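# Plug every open hole in the steel beam

## Task

Find each hole on the top face of the long steel beam that lacks a plastic plug, fetch spare plugs from the tray at the +y end of the table, and press one plug into every empty hole so that the plug's head lies flush against the beam along its whole rim.

## Robot and tools

ROBOT. Two Doosan M1013 arms, left_arm and right_arm, each fitted with a Robotiq 2F-140 gripper whose fingers can fold, and each riding its own carriage on one shared floor track. The track runs along y at x = 0. left_rail is always the carriage further toward +y and carries left_arm; right_rail carries right_arm. An arm's base sits at x = 0, y = its carriage's position_m, z = 0.03 m, facing +x. The clearance check keeps the carriages roughly 0.9 m or more apart; ask for spacing of at least 0.98 m.

SCENE FRAME. Fixed to the table. The table top is z = 0, +z up, +x is the direction the arms face, +y is toward their left. The table's edge is at x = 0.31 m. All printed positions are in metres in this frame and may be off by a few cm.

GRIPPER FRAME. Fingers point along the gripper's +z and close along its y. end_effector_position is the point between the pads when closed; the fingertips extend about 33 mm past it (only 9 mm when wide open).

execute_actions(actions, cameras). Runs actions in order. Each action is an object holding any of: rows, steps, until, left_rail, right_rail. rows: 1 to 15 rows, each row used for one control step of 1/30 s. Every row is a single list of 18 numbers in [-1, 1] covering both arms: left dx, dy, dz, rx, ry, rz, left gripper position, force_limit, speed, then the same nine for the right arm. dx to rz are offsets, not poses: each counts from that arm's Hand target as it stood when the action began, along that Hand target's own axes, and every row in the action counts from that same start (so the last row holds the full offset). Scale: 1.0 equals 0.6 m for dx/dy/dz or 180 degrees for rx/ry/rz, which form one rotation vector. Sending six zeros re-requests the Hand target. Gripper position: +1 open (140 mm), about -0.8 pads touching, -1 closes until blocked. force_limit -1 to +1 (roughly 14 N to 58 N of pad force); speed -1 to +1 (about 30 to 250 mm/s); both start at +1. Always resend the gripper numbers you want kept. steps: 1 to 450, default 15, at least one per row; after the last row each arm keeps heading for that row's target. To ramp gently, grow the offset a little per row (0.01 per row is 0.18 m/s). Per step the controller limits the command to 70 mm and 16 degrees from the measured pose.

RAILS. Inside an action: left_rail or right_rail with position_m (an absolute y in m; left -1.1 to 2, right -2 to 1.1), speed_m_s (0.01 to 1), acceleration_factor (0.1 to 1), or {"stop": true}. Rows never move a carriage, but an arm's target travels with its carriage. Drive, then wait with an action such as {"steps": 300, "until": {"left_rail": {"position_status": ["!=", "moving"]}}}. until reads only rail fields, using "=", "!=", "<", "<=", ">", ">="; {"all": {"status": "ended"}} and {"any": {"status": "ended"}} also work. Out-of-range values make the whole call refused.

move(target, speed, blend, stop_force, zero, blocking, cameras). Straight-line paths. target: one 18-number row, or up to 15 rows, laid out as above; all offsets count from the Hand targets at the start, not from the previous row. speed: path top speed in m/s, 0.002 to 2 (default 0.25), one value or one per target. blend: corner rounding in m for lists (0 = stop at each). stop_force: 10 to 80 N, ends an arm's path when it feels that much push along its travel; use it only slowly, with the carriage standing still and the gripper not turning, and omit it when backing off a contact. zero (default true) re-zeros force before the move. blocking=false returns early; then use wait or stop before new rows or moves. The result adds a move: line (done, off_target, moving, held, fault) and limits (paced = clipped, held = steps withheld).

wait(seconds 0 to 10), stop() to brake a running move, zoom_image(camera: cam_low, cam_left_wrist or cam_right_wrist, region [x0, y0, x1, y1] in pixels, at most 504 by 504), read_manual (licence texts only), finished_scene(scene) to end the scene once every plug is seated.

RESULTS. end_effector_position (m), end_effector_quat_wxyz, velocities; Hand target (base for next offsets); Tool commands; object_status per gripper: 0 moving, 1 blocked while opening, 2 blocked while closing (a grip), 3 reached position or pads met; position_measured in counts (3 open, about 139 = 60 mm, 200 = 20 mm, 230 pads met). Joint positions and velocities per arm: rail (m), waist, shoulder, elbow, forearm roll, wrist pitch, wrist roll (rad). Joint torques, Flange force (N, gripper axes, noisy, includes held weight), Wrist depth (7x7 grid of distances ahead of each wrist camera, "-" = no data), rail position_m, position_status (moving, done, contact_stop, time_out, stopped, stopped_with_arm, stopped_for_other_arm, stopped_for_other_carriage) and position_answer (taken / not_taken). Cameras: cam_low, cam_left_wrist, cam_right_wrist, each 896x504.

CAUTIONS. A contact torque at a joint limit (waist/shoulder 323, elbow 152, wrist joints 42.7 N m) or 144 N of outside force stops that arm for 10 s; an overheated motor stops it 30 to 60 s. Arms are stiff: commanding even slightly past a firm surface can fault, so press plugs in slowly. Never let the arms or their carriages touch each other. Dropping anything off the table ends the scene; avoid letting plugs fall or releasing them while moving, and avoid slams. Grip with the outer quarter of the pads, since gripping near the palm lets fingers fold and hold loosely; fingertips pushed onto a surface fold too. Keep the wrist away from the arm's own base. Loose objects may occasionally be nudged.

Each tool is called as name(argument=value, ...) on one line, values as JSON.

## Session

execute_actions(actions=[])

Scene clock: 0.00 s.
left_arm: end_effector_position=(+0.6500, +1.5416, +0.3520) position_measured=3 object_status=3 end_effector_quat_wxyz=(+0.000, +1.000, +0.000, +0.000) | right_arm: end_effector_position=(+0.6500, -1.1815, +0.3520) position_measured=3 object_status=3 end_effector_quat_wxyz=(+0.000, +1.000, +0.000, +0.000)
Joint positions: left_arm=[1.542 -0.053 0.164 1.605 0 1.373 1.518] | right_arm=[-1.182 -0.053 0.164 1.605 0 1.373 1.518]
Joint velocities: within noise
Joint torques (N m): no reading
Flange force (N): no reading
Wrist depth (mm): cam_left_wrist=[311 308 311 311 312 321 315 / 329 319 324 326 - - 329 / - 350 330 347 - 347 487 / - 127 507 - - 132 106 / - 110 - - - - 96 / - - - - - - - / - - 605 604 599 - -] | cam_right_wrist=[308 313 312 311 313 311 313 / 330 326 326 326 326 326 327 / 338 342 339 341 341 339 341 / - 121 - - - 130 494 / - 97 - 547 552 122 98 / - 97 - 601 561 - 98 / - - 619 590 599 632 -]
Hand target: left_arm +0.6500, +1.5416, +0.3520; +0.000, +1.000, +0.000, +0.000 | right_arm +0.6500, -1.1815, +0.3520; +0.000, +1.000, +0.000, +0.000
Tool commands: left_gripper/position=+1.0 left_gripper/force_limit=+1.0 left_gripper/speed=+1.0 right_gripper/position=+1.0 right_gripper/force_limit=+1.0 right_gripper/speed=+1.0
left_rail: position_m=1.542 position_status=done
right_rail: position_m=-1.182 position_status=done

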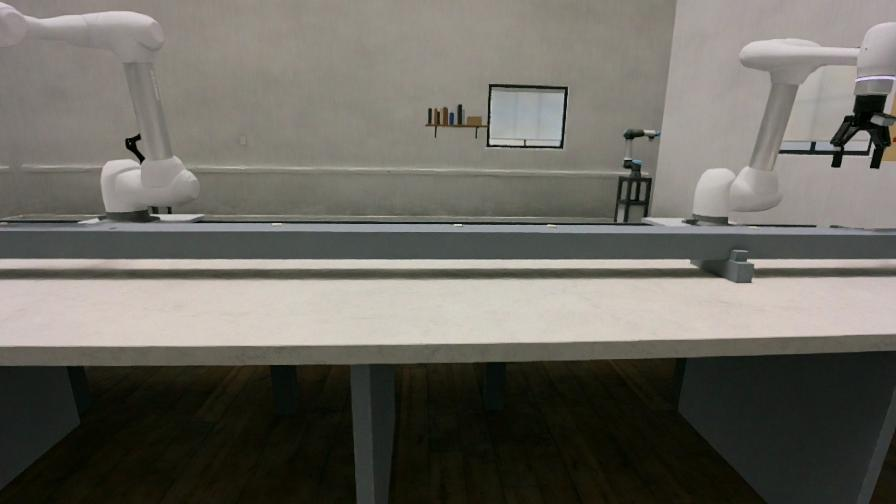

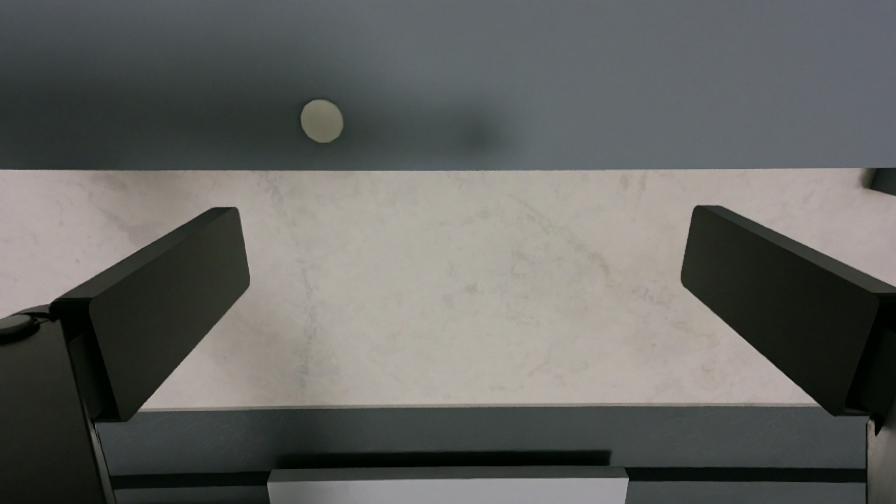

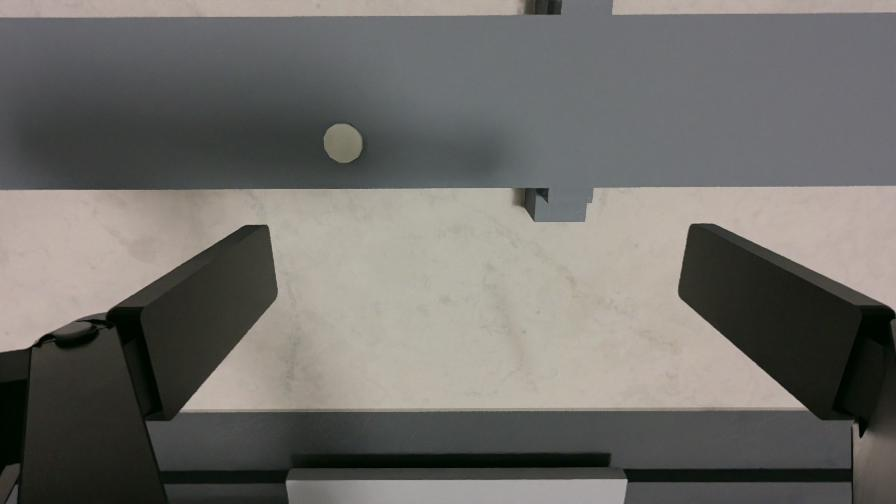

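execute_actions(actions=[{"left_rail":{"position_m":2.0},"right_rail":{"position_m":-1.7},"steps":300,"until":{"all":{"status":"ended"}}}])

move(target=[0,0,-0.25,0,0,0,1,1,1,0,0,-0.25,0,0,0,1,1,1])

Scene clock: 1.70 s.
left_arm: end_effector_position=(+0.6500, +1.9999, +0.3520) position_measured=3 object_status=3 end_effector_quat_wxyz=(+0.000, +1.000, +0.000, +0.000) end_effector_velocity=(+0.000, +0.001, +0.000) end_effector_angular_velocity=(+0.000, +0.000, +0.000) | right_arm: end_effector_position=(+0.6500, -1.6999, +0.3520) position_measured=3 object_status=3 end_effector_quat_wxyz=(+0.000, +1.000, +0.000, +0.000) end_effector_velocity=(+0.000, -0.002, +0.000) end_effector_angular_velocity=(-0.001, +0.000, +0.000)
Joint positions: left_arm=[2 -0.053 0.164 1.605 0 1.373 1.518] | right_arm=[-1.7 -0.053 0.164 1.605 0 1.373 1.518]
Joint velocities: left_arm=[0.001 0 0 0 0 0 0] | right_arm=[-0.002 0 0 0 -0.001 0 0]
Joint torques (N m): left_arm=[4.79 -58.02 -40.73 4.28 0.09 0] | right_arm=[2.64 -57.15 -40.73 4.39 -0.1 -0.47]
Flange force (N): left_arm=[0.7 7.4 0.6] | right_arm=[-0.8 3.4 -2.7]
Wrist depth (mm): cam_left_wrist=[- - - - - 303 314 / - 448 455 - 458 326 332 / 469 472 489 - - - - / - 118 520 - - 132 106 / - 110 - - - - 96 / - - - 602 - 585 - / - 1385 602 598 605 635 -] | cam_right_wrist=[310 315 310 306 311 309 313 / 326 327 323 325 326 326 326 / 343 341 341 340 340 338 339 / - 121 511 - 517 130 498 / - 97 - 542 - 122 98 / - 97 - - - - 93 / - 637 608 590 601 602 -]
Hand target: left_arm +0.6500, +1.9999, +0.3520; +0.000, +1.000, +0.000, +0.000 | right_arm +0.6500, -1.6999, +0.3520; +0.000, +1.000, +0.000, +0.000
Tool commands: left_gripper/position=+1.0 left_gripper/force_limit=+1.0 left_gripper/speed=+1.0 right_gripper/position=+1.0 right_gripper/force_limit=+1.0 right_gripper/speed=+1.0
left_rail: position_m=2.000 position_status=done
right_rail: position_m=-1.700 position_status=done

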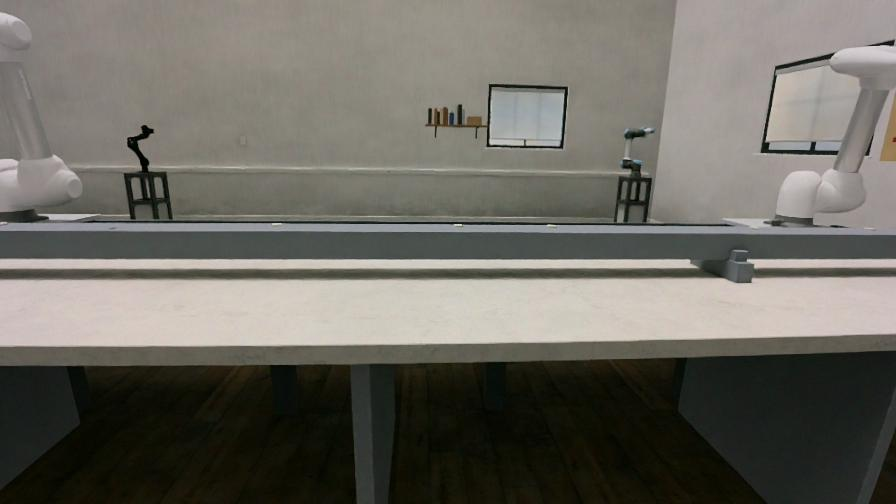

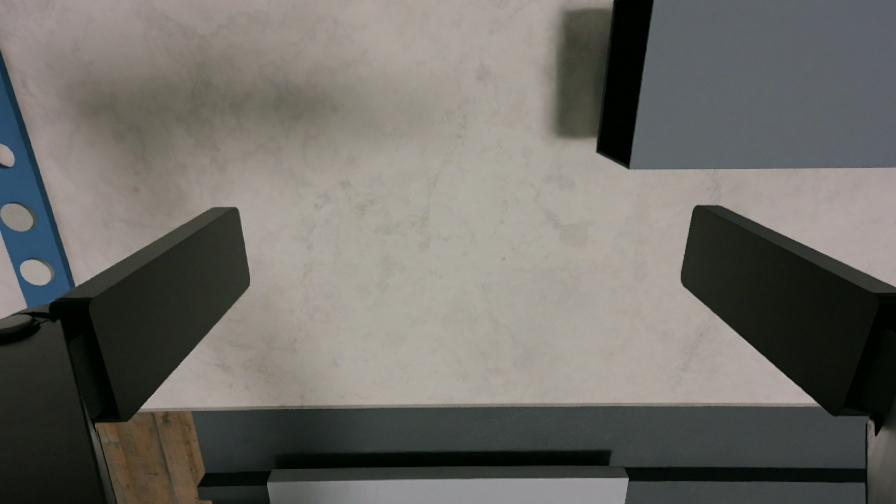

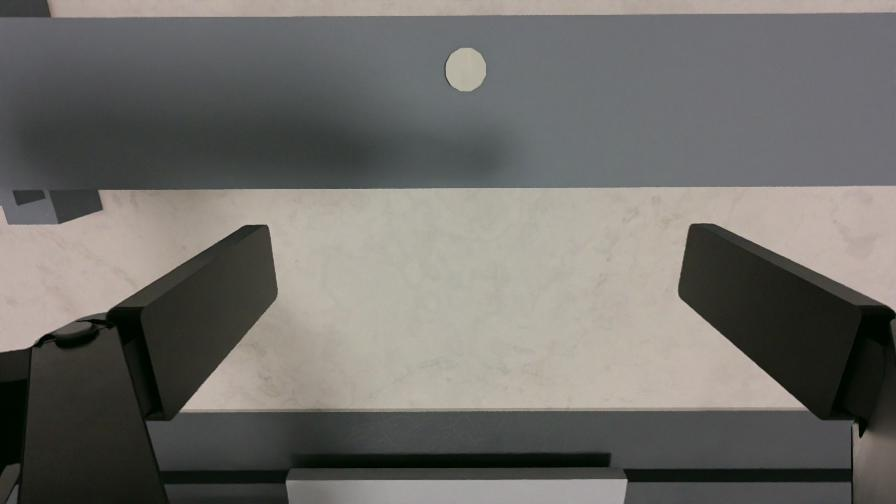

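Scene clock: 2.83 s.
left_arm: end_effector_position=(+0.6500, +2.0000, +0.5019) position_measured=3 object_status=3 end_effector_quat_wxyz=(+0.000, +1.000, +0.000, +0.000) | right_arm: end_effector_position=(+0.6500, -1.7000, +0.5020) position_measured=3 object_status=3 end_effector_quat_wxyz=(+0.000, +1.000, +0.000, +0.000)
Joint positions: left_arm=[2 -0.053 0.148 1.353 0 1.64 1.518] | right_arm=[-1.7 -0.053 0.148 1.353 0 1.64 1.518]
Joint torques (N m): left_arm=[5 -56.79 -41.19 4.36 0.09 -0.01] | right_arm=[2.37 -56.1 -42.17 4.44 -0.19 -0.41]
Flange force (N): left_arm=[0.8 7.7 0.1] | right_arm=[-2.6 2.9 -1.2]
Wrist depth (mm): cam_left_wrist=[555 - - - - - 447 / - - - - - - 498 / 604 - - - - 624 - / - 127 - - - 132 105 / - 110 698 - - - 96 / - 1579 736 727 755 - - / - 1649 775 753 792 - -] | cam_right_wrist=[511 454 - - 466 452 448 / 478 466 471 452 464 464 474 / - - - - - - - / - 121 - - - 130 - / - 97 - - - 122 98 / - 767 739 753 734 - 93 / - 821 764 755 787 - -]
Hand target: left_arm +0.6500, +2.0000, +0.5020; +0.000, +1.000, +0.000, +0.000 | right_arm +0.6500, -1.7000, +0.5020; +0.000, +1.000, +0.000, +0.000
Off the commanded pose: left_arm 0.000 m, 0 deg | right_arm 0.000 m, 0 deg.
left_rail: position_m=2.000 position_status=done
right_rail: position_m=-1.700 position_status=done
move: done

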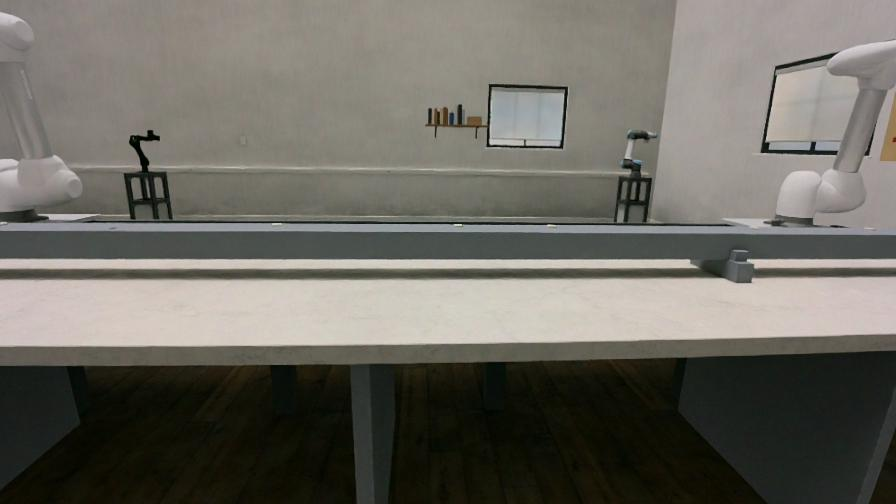

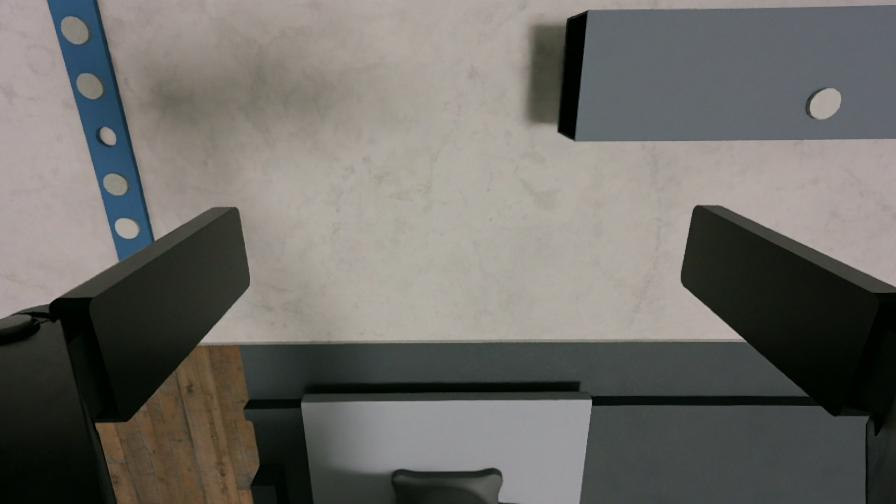

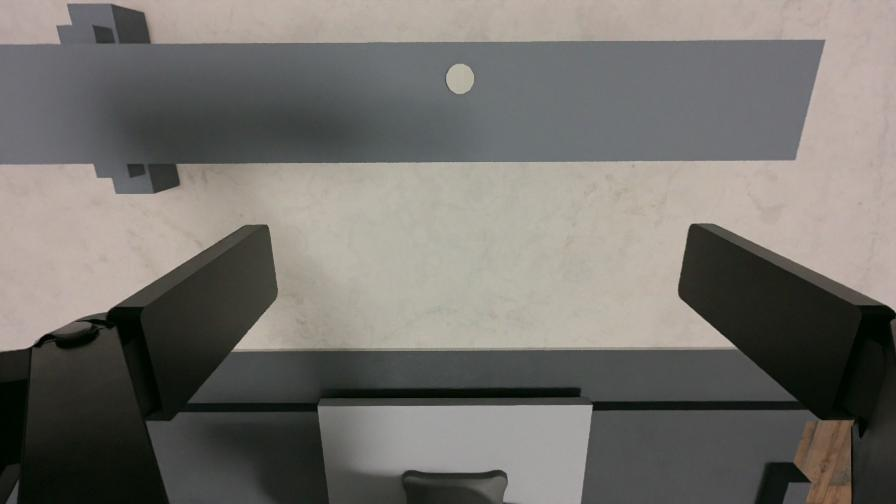

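execute_actions(actions=[{"left_rail":{"position_m":1.5},"right_rail":{"position_m":-1.2},"steps":300,"until":{"all":{"status":"ended"}}}], cameras=["cam_left_wrist","cam_right_wrist"])

execute_actions(actions=[{"left_rail":{"position_m":1.0},"right_rail":{"position_m":-0.7},"steps":300,"until":{"all":{"status":"ended"}}}], cameras=["cam_left_wrist","cam_right_wrist"])

execute_actions(actions=[{"left_rail":{"position_m":0.5},"right_rail":{"position_m":-0.5},"steps":300,"until":{"all":{"status":"ended"}}}], cameras=["cam_left_wrist","cam_right_wrist"])

execute_actions(actions=[{"left_rail":{"position_m":1.0},"right_rail":{"position_m":-0.1},"steps":300,"until":{"all":{"status":"ended"}}}], cameras=["cam_left_wrist","cam_right_wrist"])

Scene clock: 4.70 s.
left_arm: end_effector_position=(+0.6500, +1.5002, +0.5020) position_measured=3 object_status=3 end_effector_quat_wxyz=(+0.000, +1.000, +0.000, +0.000) | right_arm: end_effector_position=(+0.6500, -1.2002, +0.5020) position_measured=3 object_status=3 end_effector_quat_wxyz=(+0.000, +1.000, +0.000, +0.000) end_effector_velocity=(+0.001, +0.003, +0.000) end_effector_angular_velocity=(+0.000, -0.001, +0.001)
Joint positions: left_arm=[1.5 -0.053 0.148 1.353 0 1.64 1.518] | right_arm=[-1.2 -0.053 0.148 1.353 0 1.64 1.518]
Joint velocities: left_arm=[within noise] | right_arm=[0.002 0.001 0 0 0 -0.001 0]
Joint torques (N m): left_arm=[4.68 -57.45 -41.43 4.34 0.07 -0.03] | right_arm=[1.9 -57.07 -41.75 4.44 -0.21 -0.49]
Flange force (N): left_arm=[1.9 7.3 0.5] | right_arm=[0.1 2.3 -2.2]
Wrist depth (mm): cam_left_wrist=[439 - - - 564 - 449 / 612 - - 468 447 - - / - 614 - - - - - / - 127 - 704 709 132 106 / - 118 - 694 - 711 96 / - 742 744 738 721 - - / - - 755 755 755 - -] | cam_right_wrist=[562 452 450 435 453 - 457 / 471 469 471 470 464 464 467 / 625 632 622 488 630 619 - / - 132 - - - 130 - / - 97 - 693 - 122 98 / - 97 755 741 753 730 93 / - 844 748 764 782 797 -]
Hand target: left_arm +0.6500, +1.5001, +0.5020; +0.000, +1.000, +0.000, +0.000 | right_arm +0.6500, -1.2001, +0.5020; +0.000, +1.000, +0.000, +0.000
Tool commands: left_gripper/position=+1.0 left_gripper/force_limit=+1.0 left_gripper/speed=+1.0 right_gripper/position=+1.0 right_gripper/force_limit=+1.0 right_gripper/speed=+1.0
Off the commanded pose: left_arm 0.000 m, 0 deg | right_arm 0.000 m, 0 deg.
left_rail: position_m=1.500 position_status=done
right_rail: position_m=-1.200 position_status=done
Images, in order (width x height): cam_left_wrist 896x504, cam_right_wrist 896x504.

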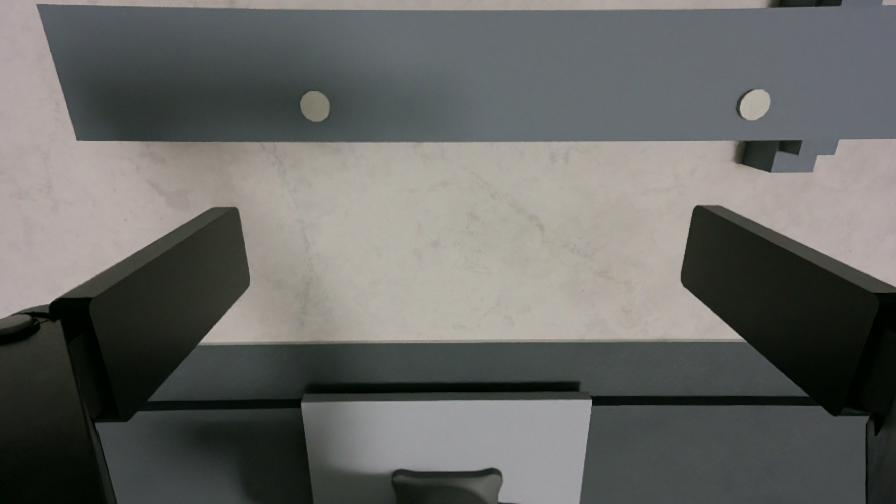

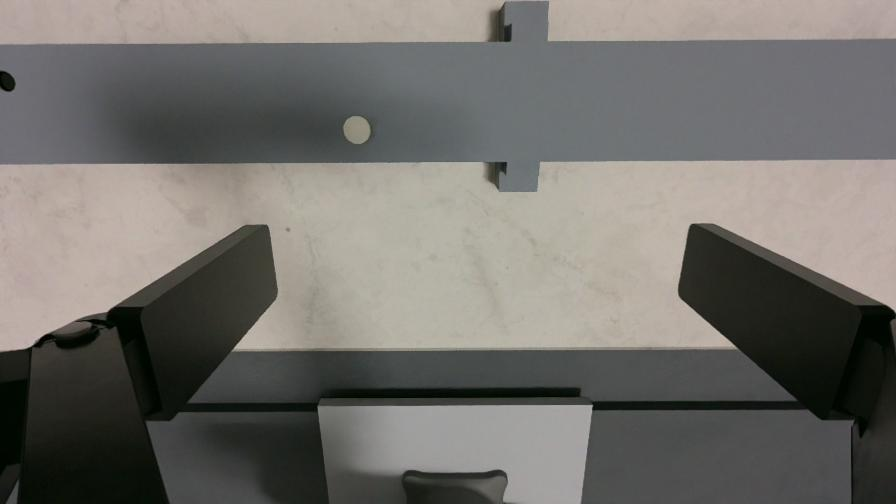

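Scene clock: 6.00 s.
left_arm: end_effector_position=(+0.6500, +1.0002, +0.5020) position_measured=3 object_status=3 end_effector_quat_wxyz=(+0.000, +1.000, +0.000, +0.000) | right_arm: end_effector_position=(+0.6500, -0.7002, +0.5020) position_measured=3 object_status=3 end_effector_quat_wxyz=(+0.000, +1.000, +0.000, +0.000) end_effector_velocity=(+0.000, +0.002, +0.000) end_effector_angular_velocity=(+0.000, -0.001, +0.000)
Joint positions: left_arm=[1 -0.053 0.148 1.353 0 1.64 1.518] | right_arm=[-0.7 -0.053 0.148 1.353 0 1.64 1.518]
Joint velocities: left_arm=[within noise] | right_arm=[0.002 0 0 0 0 -0.001 0]
Joint torques (N m): left_arm=[4.87 -57.42 -41.42 4.39 0.12 -0.02] | right_arm=[2.37 -56.6 -41.5 4.44 -0.22 -0.5]
Flange force (N): left_arm=[1.1 7.5 0.2] | right_arm=[-0.4 2.8 -2.7]
Wrist depth (mm): cam_left_wrist=[457 462 434 - - - - / - - 478 - - - 484 / - - - - - - - / - 127 - - - 132 106 / - 128 - - - - 96 / - 775 727 732 751 - - / - 812 771 748 773 857 -] | cam_right_wrist=[456 483 454 464 448 453 447 / 471 468 468 465 462 471 473 / 633 650 - 633 - 654 474 / 666 132 - - 705 130 - / - 97 - - 719 122 98 / - 97 741 741 794 - 93 / - - 782 760 797 - -]
Hand target: left_arm +0.6500, +1.0001, +0.5020; +0.000, +1.000, +0.000, +0.000 | right_arm +0.6500, -0.7001, +0.5020; +0.000, +1.000, +0.000, +0.000
Tool commands: left_gripper/position=+1.0 left_gripper/force_limit=+1.0 left_gripper/speed=+1.0 right_gripper/position=+1.0 right_gripper/force_limit=+1.0 right_gripper/speed=+1.0
Off the commanded pose: left_arm 0.000 m, 0 deg | right_arm 0.000 m, 0 deg.
left_rail: position_m=1.000 position_status=done
right_rail: position_m=-0.700 position_status=done
Images, in order (width x height): cam_left_wrist 896x504, cam_right_wrist 896x504.

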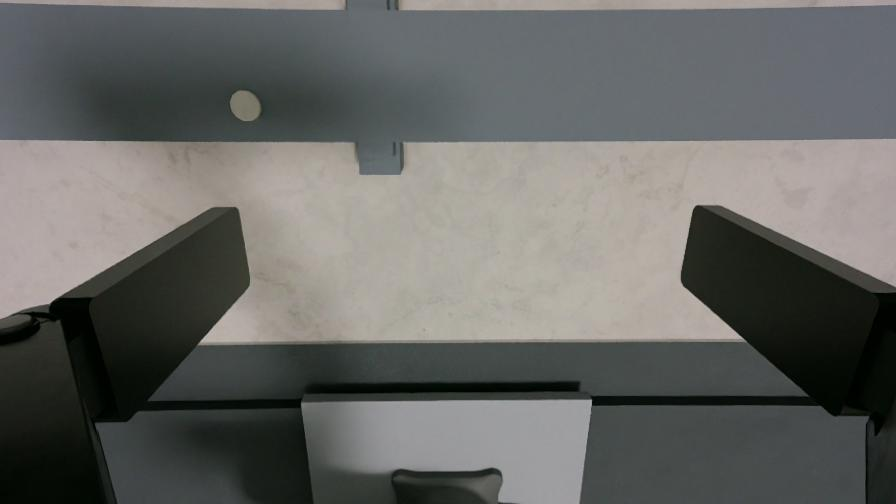

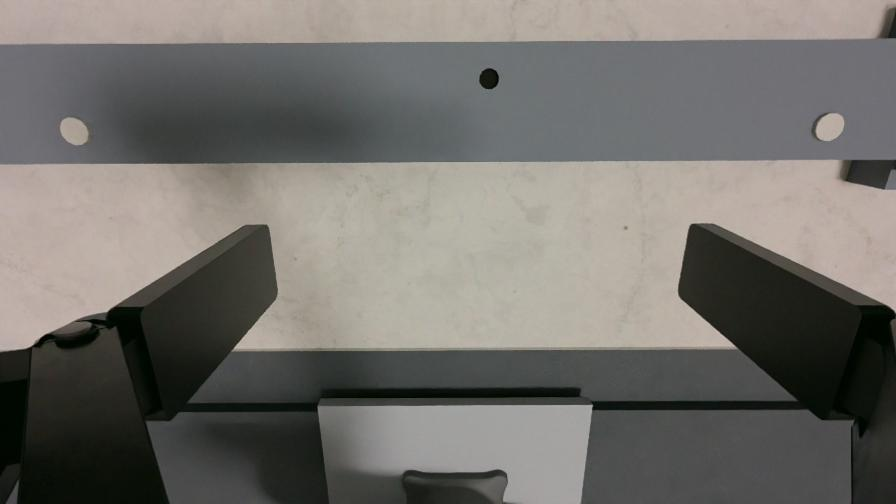

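Scene clock: 7.30 s.
left_arm: end_effector_position=(+0.6500, +0.5002, +0.5020) position_measured=3 object_status=3 end_effector_quat_wxyz=(+0.000, +1.000, +0.000, +0.000) | right_arm: end_effector_position=(+0.6500, -0.5000, +0.5020) position_measured=3 object_status=3 end_effector_quat_wxyz=(+0.000, +1.000, +0.000, +0.000)
Joint positions: left_arm=[0.5 -0.053 0.148 1.353 0 1.64 1.518] | right_arm=[-0.5 -0.053 0.148 1.353 0 1.64 1.518]
Joint torques (N m): left_arm=[4.78 -57.34 -41.4 4.34 0.07 -0.03] | right_arm=[2.09 -57.05 -41.72 4.43 -0.11 -0.48]
Flange force (N): left_arm=[1.5 7.4 0.3] | right_arm=[0.0 2.6 -2.1]
Wrist depth (mm): cam_left_wrist=[- 449 - - - - 455 / 449 - 454 460 - - - / 632 - - - - - - / 651 127 - 661 - 132 105 / - - - - 698 - 96 / - - 759 740 717 - - / - 822 748 757 782 - -] | cam_right_wrist=[455 452 454 562 435 462 568 / 469 467 468 469 471 467 464 / - - 625 489 633 638 - / - 121 649 - - 130 666 / - 97 - - - 122 97 / - 97 711 741 748 - 93 / - - 797 760 789 807 -]
Hand target: left_arm +0.6500, +0.5001, +0.5020; +0.000, +1.000, +0.000, +0.000 | right_arm +0.6500, -0.5000, +0.5020; +0.000, +1.000, +0.000, +0.000
Tool commands: left_gripper/position=+1.0 left_gripper/force_limit=+1.0 left_gripper/speed=+1.0 right_gripper/position=+1.0 right_gripper/force_limit=+1.0 right_gripper/speed=+1.0
Off the commanded pose: left_arm 0.000 m, 0 deg | right_arm 0.000 m, 0 deg.
left_rail: position_m=0.500 position_status=done
right_rail: position_m=-0.500 position_status=done
Images, in order (width x height): cam_left_wrist 896x504, cam_right_wrist 896x504.

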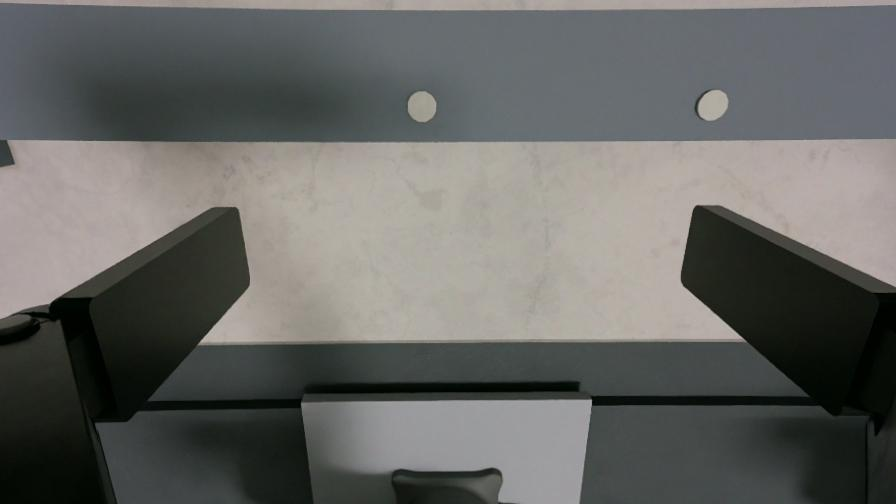

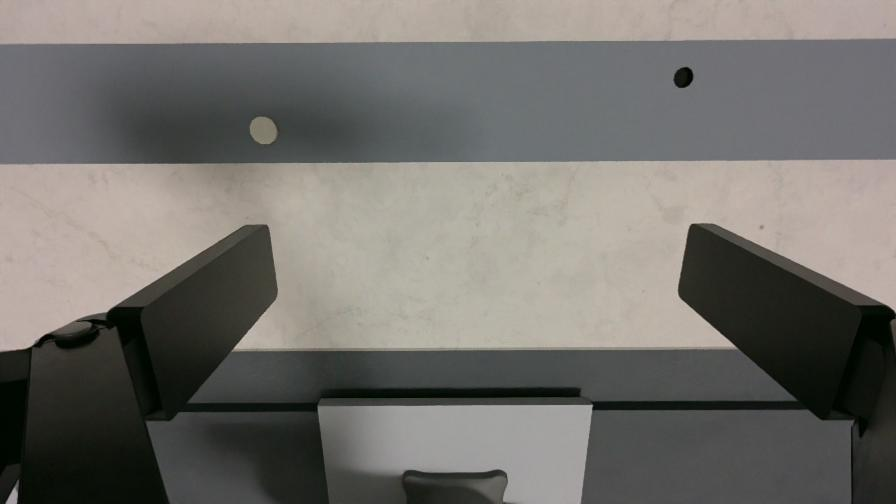

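Scene clock: 8.60 s.
left_arm: end_effector_position=(+0.6500, +0.9998, +0.5020) position_measured=3 object_status=3 end_effector_quat_wxyz=(+0.000, +1.000, +0.000, +0.000) | right_arm: end_effector_position=(+0.6500, -0.3999, +0.5020) position_measured=3 object_status=3 end_effector_quat_wxyz=(+0.000, +1.000, +0.000, +0.000)
Joint positions: left_arm=[1 -0.053 0.148 1.353 0 1.64 1.518] | right_arm=[-0.4 -0.053 0.148 1.353 0 1.64 1.518]
Joint torques (N m): left_arm=[4.79 -57.44 -41.49 4.39 0.06 0] | right_arm=[2.37 -56.71 -41.25 4.47 -0.25 -0.48]
Flange force (N): left_arm=[1.4 7.4 0.4] | right_arm=[0.3 3.0 -3.3]
Wrist depth (mm): cam_left_wrist=[441 - 467 - 437 - - / 466 - - 464 466 - - / 624 - - - - - - / - 118 - - - 132 105 / - 110 - - - - 96 / - 790 742 738 762 778 - / - 799 775 764 757 - -] | cam_right_wrist=[461 458 452 459 455 462 - / 466 469 467 469 467 466 468 / - - - - - - 607 / - 122 701 719 - 130 108 / - 97 - 703 - 122 98 / - 104 728 741 713 - 93 / - - 787 757 748 - -]
Hand target: left_arm +0.6500, +0.9999, +0.5020; +0.000, +1.000, +0.000, +0.000 | right_arm +0.6500, -0.3999, +0.5020; +0.000, +1.000, +0.000, +0.000
Tool commands: left_gripper/position=+1.0 left_gripper/force_limit=+1.0 left_gripper/speed=+1.0 right_gripper/position=+1.0 right_gripper/force_limit=+1.0 right_gripper/speed=+1.0
Off the commanded pose: left_arm 0.000 m, 0 deg | right_arm 0.000 m, 0 deg.
left_rail: position_m=1.000 position_status=done
right_rail: position_m=-0.400 position_status=stopped_for_other_carriage position_answer=taken
Images, in order (width x height): cam_left_wrist 896x504, cam_right_wrist 896x504.

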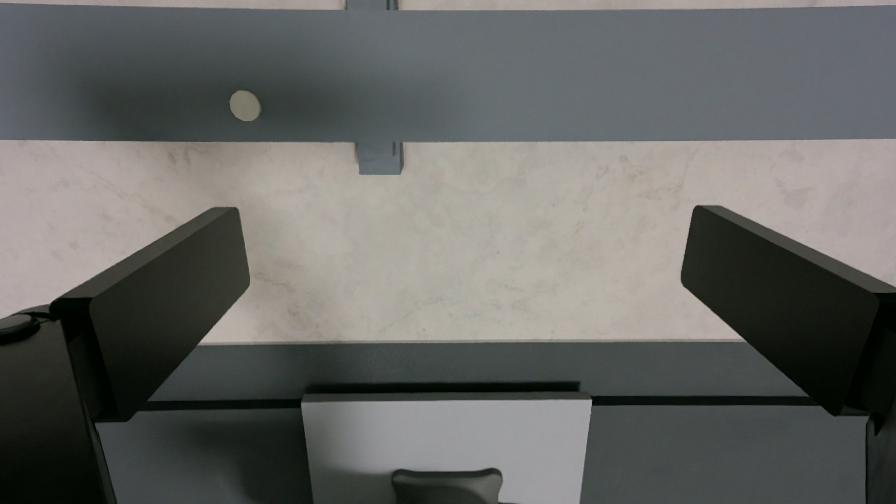

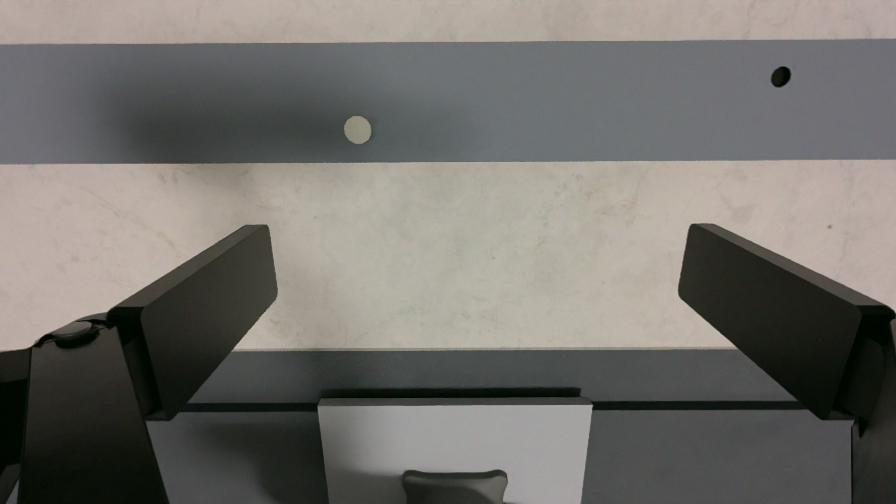

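execute_actions(actions=[{"left_rail":{"position_m":2.0},"steps":300,"until":{"all":{"status":"ended"}}},{"right_rail":{"position_m":0.0},"steps":300,"until":{"all":{"status":"ended"}}}], cameras=["cam_right_wrist"])

move(target=[0.05,-0.4,0,0,0,0,1,1,1,0,0,0,0,0,0,1,1,1])

Scene clock: 12.13 s.
left_arm: end_effector_position=(+0.6500, +2.0000, +0.5020) position_measured=3 object_status=3 end_effector_quat_wxyz=(+0.000, +1.000, +0.000, +0.000) | right_arm: end_effector_position=(+0.6500, -0.0001, +0.5020) position_measured=3 object_status=3 end_effector_quat_wxyz=(+0.000, +1.000, +0.000, +0.000) end_effector_velocity=(+0.000, +0.002, +0.000) end_effector_angular_velocity=(-0.001, +0.000, +0.001)
Joint positions: left_arm=[2 -0.053 0.148 1.353 0 1.64 1.518] | right_arm=[0 -0.053 0.148 1.353 0 1.64 1.518]
Joint velocities: left_arm=[within noise] | right_arm=[0.002 0.001 0 0 -0.001 0 0]
Joint torques (N m): left_arm=[4.72 -57.23 -41.47 4.36 0.1 -0.02] | right_arm=[2.33 -56.62 -41.37 4.44 -0.23 -0.46]
Flange force (N): left_arm=[0.4 7.2 0.2] | right_arm=[-0.1 2.7 -2.9]
Flange force at the end of the 1st action (N): left_arm=[0.6 5.8 -0.1] | right_arm=[0.3 2.6 -2.7]
Wrist depth (mm): cam_left_wrist=[570 - - - - - 466 / 593 - - - 480 - 440 / - - - 617 - - - / - 127 - 652 702 132 105 / - 110 - 723 771 - 96 / - 1608 713 729 755 819 - / - 1693 768 759 787 905 -] | cam_right_wrist=[452 453 457 450 461 450 456 / 468 467 468 469 467 469 466 / - - - - 438 - 638 / - 121 672 - - 130 633 / - 97 - - - 122 97 / - 97 743 762 734 - 93 / - 850 813 760 764 844 -]
Hand target: left_arm +0.6500, +2.0000, +0.5020; +0.000, +1.000, +0.000, +0.000 | right_arm +0.6500, -0.0001, +0.5020; +0.000, +1.000, +0.000, +0.000
Tool commands: left_gripper/position=+1.0 left_gripper/force_limit=+1.0 left_gripper/speed=+1.0 right_gripper/position=+1.0 right_gripper/force_limit=+1.0 right_gripper/speed=+1.0
Off the commanded pose: left_arm 0.000 m, 0 deg | right_arm 0.000 m, 0 deg.
left_rail: position_m=2.000 position_status=done
right_rail: position_m=0.000 position_status=done
Images, in order (width x height): cam_right_wrist 896x504.

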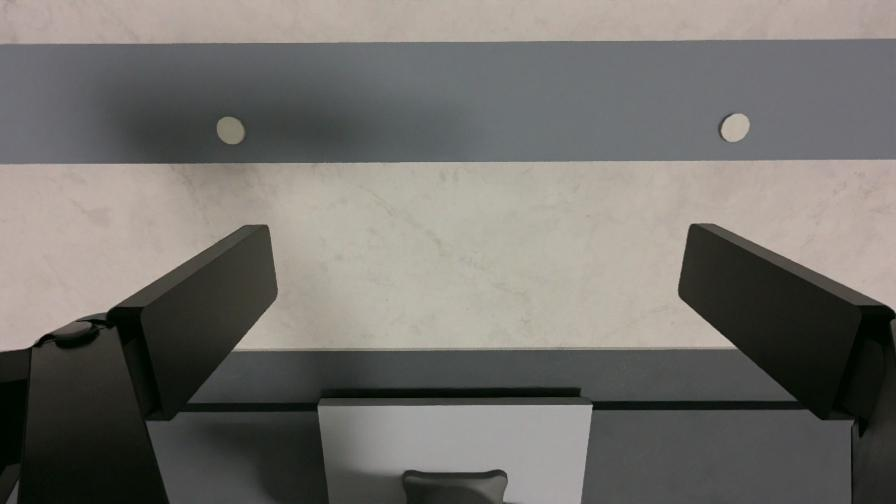

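Scene clock: 13.63 s.
left_arm: end_effector_position=(+0.6800, +2.2400, +0.5020) position_measured=3 object_status=3 end_effector_quat_wxyz=(+0.000, +1.000, +0.000, +0.000) | right_arm: end_effector_position=(+0.6500, +0.0000, +0.5020) position_measured=3 object_status=3 end_effector_quat_wxyz=(+0.000, +1.000, +0.000, +0.000)
Joint positions: left_arm=[2 0.291 0.268 1.206 0 1.668 1.862] | right_arm=[0 -0.053 0.148 1.353 0 1.64 1.518]
Joint torques (N m): left_arm=[4.65 -69.71 -41.5 4.33 0.18 0] | right_arm=[1.77 -56.64 -41.47 4.44 -0.15 -0.45]
Flange force (N): left_arm=[4.0 5.7 0.8] | right_arm=[-0.3 2.1 -2.7]
Wrist depth (mm): cam_left_wrist=[- - 586 - - - - / - - - - - 578 - / 1392 - - - 632 - - / - 127 - 659 - 132 106 / - 110 - - - - 96 / - 1629 1569 732 746 744 - / - 1671 1726 787 766 766 -] | cam_right_wrist=[447 452 443 562 466 448 457 / 469 470 467 467 469 466 469 / 642 - - 624 - - 652 / 677 121 - - - 130 - / - 97 721 - - 130 98 / - 112 743 748 750 762 93 / - - 762 762 774 821 -]
Hand target: left_arm +0.6800, +2.2401, +0.5020; +0.000, +1.000, +0.000, +0.000 | right_arm +0.6500, +0.0000, +0.5020; +0.000, +1.000, +0.000, +0.000
Off the commanded pose: left_arm 0.000 m, 0 deg | right_arm 0.000 m, 0 deg.
left_rail: position_m=2.000 position_status=done
right_rail: position_m=0.000 position_status=done
move: done

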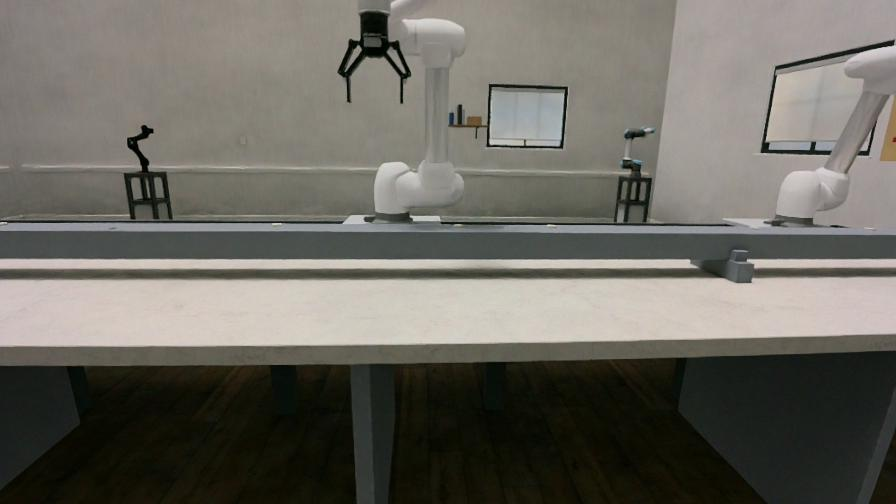

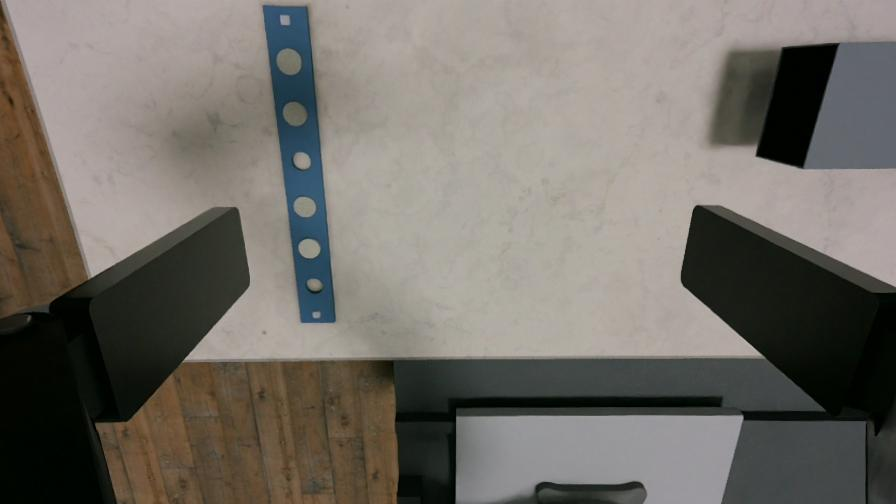

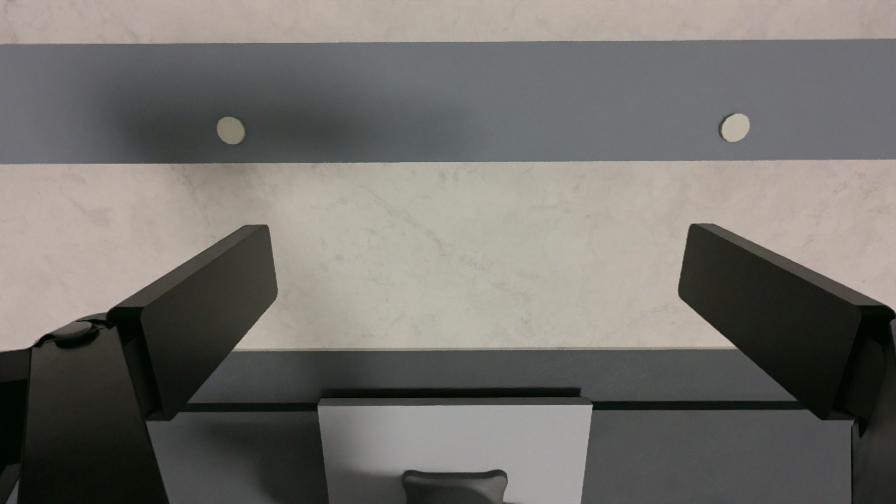

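move(target=[-0.1,-0.333,0.45,0,0,0,0.3,1,1,0,0,0,0,0,0,1,1,1], cameras=["cam_left_wrist"])

execute_actions(actions=[{"right_rail":{"position_m":-2.0},"steps":300,"until":{"all":{"status":"ended"}}}], cameras=["cam_left_wrist"])

Scene clock: 16.17 s.
left_arm: end_effector_position=(+0.6201, +2.4397, +0.2321) position_measured=91 object_status=3 end_effector_quat_wxyz=(+0.000, +1.000, +0.000, +0.000) | right_arm: end_effector_position=(+0.6500, +0.0000, +0.5020) position_measured=3 object_status=3 end_effector_quat_wxyz=(+0.000, +1.000, +0.000, +0.000)
Joint positions: left_arm=[2 0.571 0.388 1.534 0 1.22 2.142] | right_arm=[0 -0.053 0.148 1.353 0 1.64 1.518]
Joint torques (N m): left_arm=[6.32 -79.89 -39.29 4.11 0.11 -0.14] | right_arm=[1.89 -56.31 -41.64 4.5 -0.16 -0.5]
Flange force (N): left_arm=[6.6 5.5 1.6] | right_arm=[-1.0 2.4 -2.3]
Wrist depth (mm): cam_left_wrist=[325 326 321 - 332 - - / 335 343 340 348 346 347 351 / - 361 - 358 361 - 368 / 1093 377 125 386 147 111 389 / - 84 - - 410 106 - / - - - 427 - - 68 / - - 1400 1328 - - -] | cam_right_wrist=[452 452 465 457 468 455 439 / 469 467 470 469 468 466 468 / - - 481 622 - - - / - 121 - - 703 130 - / - 97 719 737 717 130 97 / - 104 782 760 757 774 93 / - - 787 757 794 824 -]
Hand target: left_arm +0.6200, +2.4398, +0.2320; +0.000, +1.000, +0.000, +0.000 | right_arm +0.6500, +0.0000, +0.5020; +0.000, +1.000, +0.000, +0.000
Off the commanded pose: left_arm 0.000 m, 0 deg | right_arm 0.000 m, 0 deg.
left_rail: position_m=2.000 position_status=done
right_rail: position_m=0.000 position_status=done
move: done
Images, in order (width x height): cam_left_wrist 896x504.

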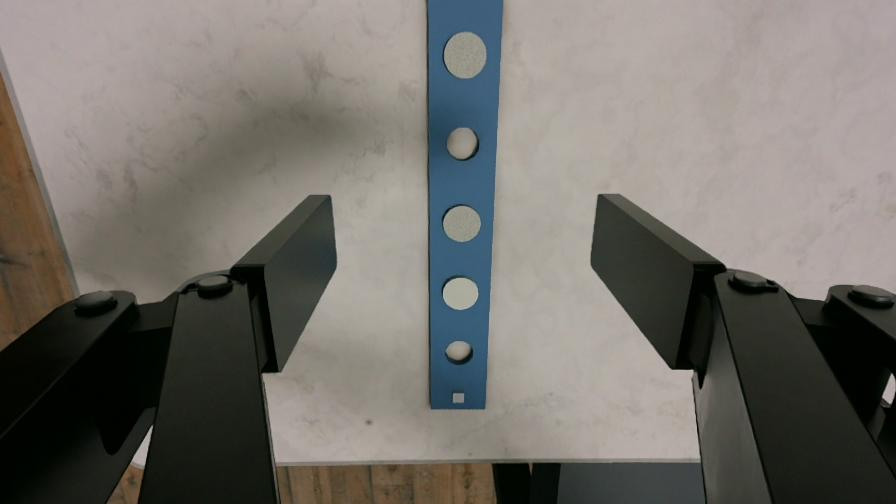

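Scene clock: 18.97 s.
left_arm: end_effector_position=(+0.6200, +2.4398, +0.2320) position_measured=91 object_status=3 end_effector_quat_wxyz=(+0.000, +1.000, +0.000, +0.000) | right_arm: end_effector_position=(+0.6500, -1.9998, +0.5020) position_measured=3 object_status=3 end_effector_quat_wxyz=(+0.000, +1.000, +0.000, +0.000) end_effector_velocity=(+0.000, -0.002, +0.000) end_effector_angular_velocity=(+0.001, +0.001, +0.000)
Joint positions: left_arm=[2 0.572 0.388 1.534 0 1.22 2.142] | right_arm=[-2 -0.053 0.148 1.353 0 1.64 1.518]
Joint velocities: left_arm=[within noise] | right_arm=[-0.002 0 0 0 0.001 0 -0.001]
Joint torques (N m): left_arm=[4.48 -79.49 -38.87 4.09 0.09 -0.04] | right_arm=[1.54 -56.49 -41.49 4.39 -0.1 -0.42]
Flange force (N): left_arm=[5.9 3.2 1.3] | right_arm=[-0.3 1.7 -2.4]
Wrist depth (mm): cam_left_wrist=[324 325 327 - - 332 332 / 341 339 344 340 - 336 347 / 362 - 364 359 359 - - / - - 126 375 148 107 398 / - 84 - 404 - 106 - / - - 427 435 - - 68 / - - 1447 1385 - - -] | cam_right_wrist=[443 - 458 451 - - - / - 466 467 456 - - - / - 625 469 624 628 637 - / - 121 - 638 666 130 661 / - 97 - - 695 122 98 / - 753 767 741 663 1659 93 / - - 813 755 772 1729 -]
Hand target: left_arm +0.6200, +2.4398, +0.2320; +0.000, +1.000, +0.000, +0.000 | right_arm +0.6500, -1.9999, +0.5020; +0.000, +1.000, +0.000, +0.000
Tool commands: left_gripper/position=+0.3 left_gripper/force_limit=+1.0 left_gripper/speed=+1.0 right_gripper/position=+1.0 right_gripper/force_limit=+1.0 right_gripper/speed=+1.0
Off the commanded pose: left_arm 0.000 m, 0 deg | right_arm 0.000 m, 0 deg.
left_rail: position_m=2.000 position_status=done
right_rail: position_m=-2.000 position_status=done
Images, in order (width x height): cam_left_wrist 896x504.

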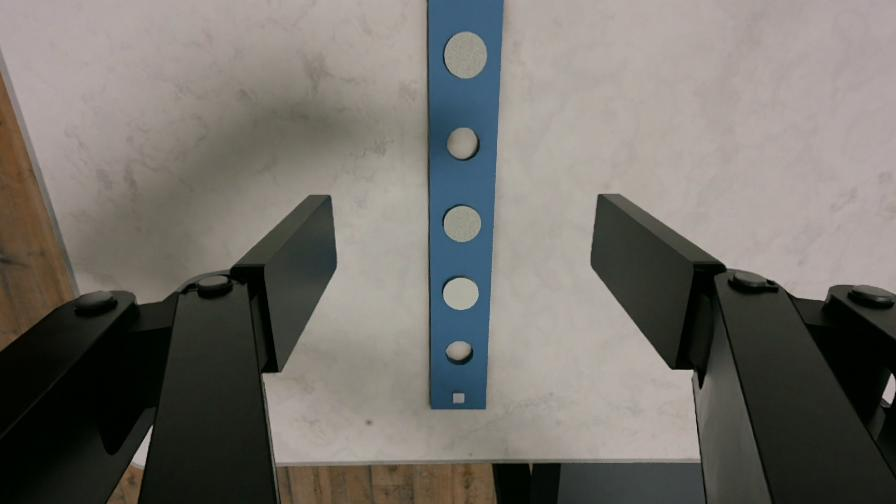

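zoom_image(camera="cam_left_wrist", region=[380, 180, 540, 420])

Scaled by 2.100.

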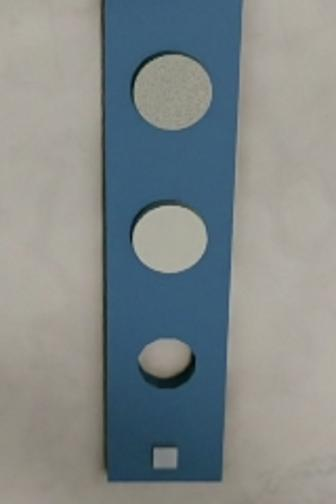

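zoom_image(camera="cam_left_wrist", region=[430, 195, 500, 320])

zoom_image(camera="cam_left_wrist", region=[420, 0, 510, 170])

Scaled by 4.032.

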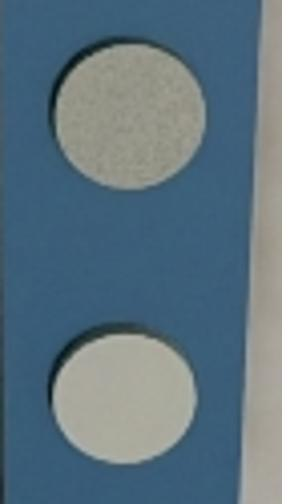

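Scaled by 2.965.

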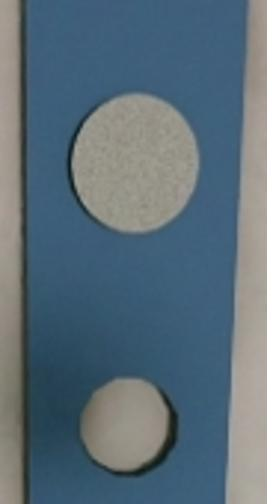

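move(target=[-0.175,0,0.167,0,0,0,0.3,1,1,0,0,0,0,0,0,1,1,1], cameras=["cam_left_wrist"])

Scene clock: 26.50 s.
left_arm: end_effector_position=(+0.5151, +2.4398, +0.1319) position_measured=91 object_status=3 end_effector_quat_wxyz=(+0.000, +1.000, +0.000, +0.000) | right_arm: end_effector_position=(+0.6500, -2.0000, +0.5020) position_measured=3 object_status=3 end_effector_quat_wxyz=(+0.000, +1.000, +0.000, +0.000)
Joint positions: left_arm=[2 0.656 0.34 1.804 0 0.999 2.227] | right_arm=[-2 -0.053 0.148 1.353 0 1.64 1.518]
Joint torques (N m): left_arm=[4.88 -70.17 -34.48 3.72 0.12 -0.06] | right_arm=[1.98 -57.13 -41.43 4.38 -0.19 -0.48]
Flange force (N): left_arm=[6.3 4.2 0.8] | right_arm=[0.7 2.0 -2.8]
Wrist depth (mm): cam_left_wrist=[233 236 237 236 239 238 242 / 249 245 248 245 248 255 251 / 261 263 261 255 262 261 - / 275 270 126 273 165 121 284 / - 84 294 291 297 106 - / - - 312 316 316 - 68 / - - 330 1328 335 - -] | cam_right_wrist=[441 472 - 468 557 - - / 473 472 470 474 596 - - / - - - - - 620 645 / 683 122 663 - - 130 668 / - 97 715 697 - 122 97 / - 97 748 750 715 1670 93 / - - 787 757 782 1754 -]
Hand target: left_arm +0.5150, +2.4398, +0.1318; +0.000, +1.000, +0.000, +0.000 | right_arm +0.6500, -2.0000, +0.5020; +0.000, +1.000, +0.000, +0.000
Off the commanded pose: left_arm 0.000 m, 0 deg | right_arm 0.000 m, 0 deg.
left_rail: position_m=2.000 position_status=done
right_rail: position_m=-2.000 position_status=done
move: done
Images, in order (width x height): cam_left_wrist 896x504.

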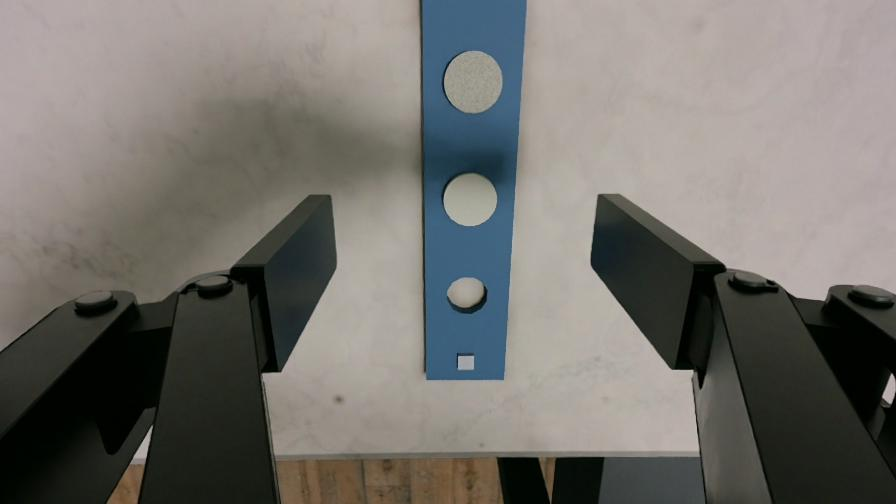

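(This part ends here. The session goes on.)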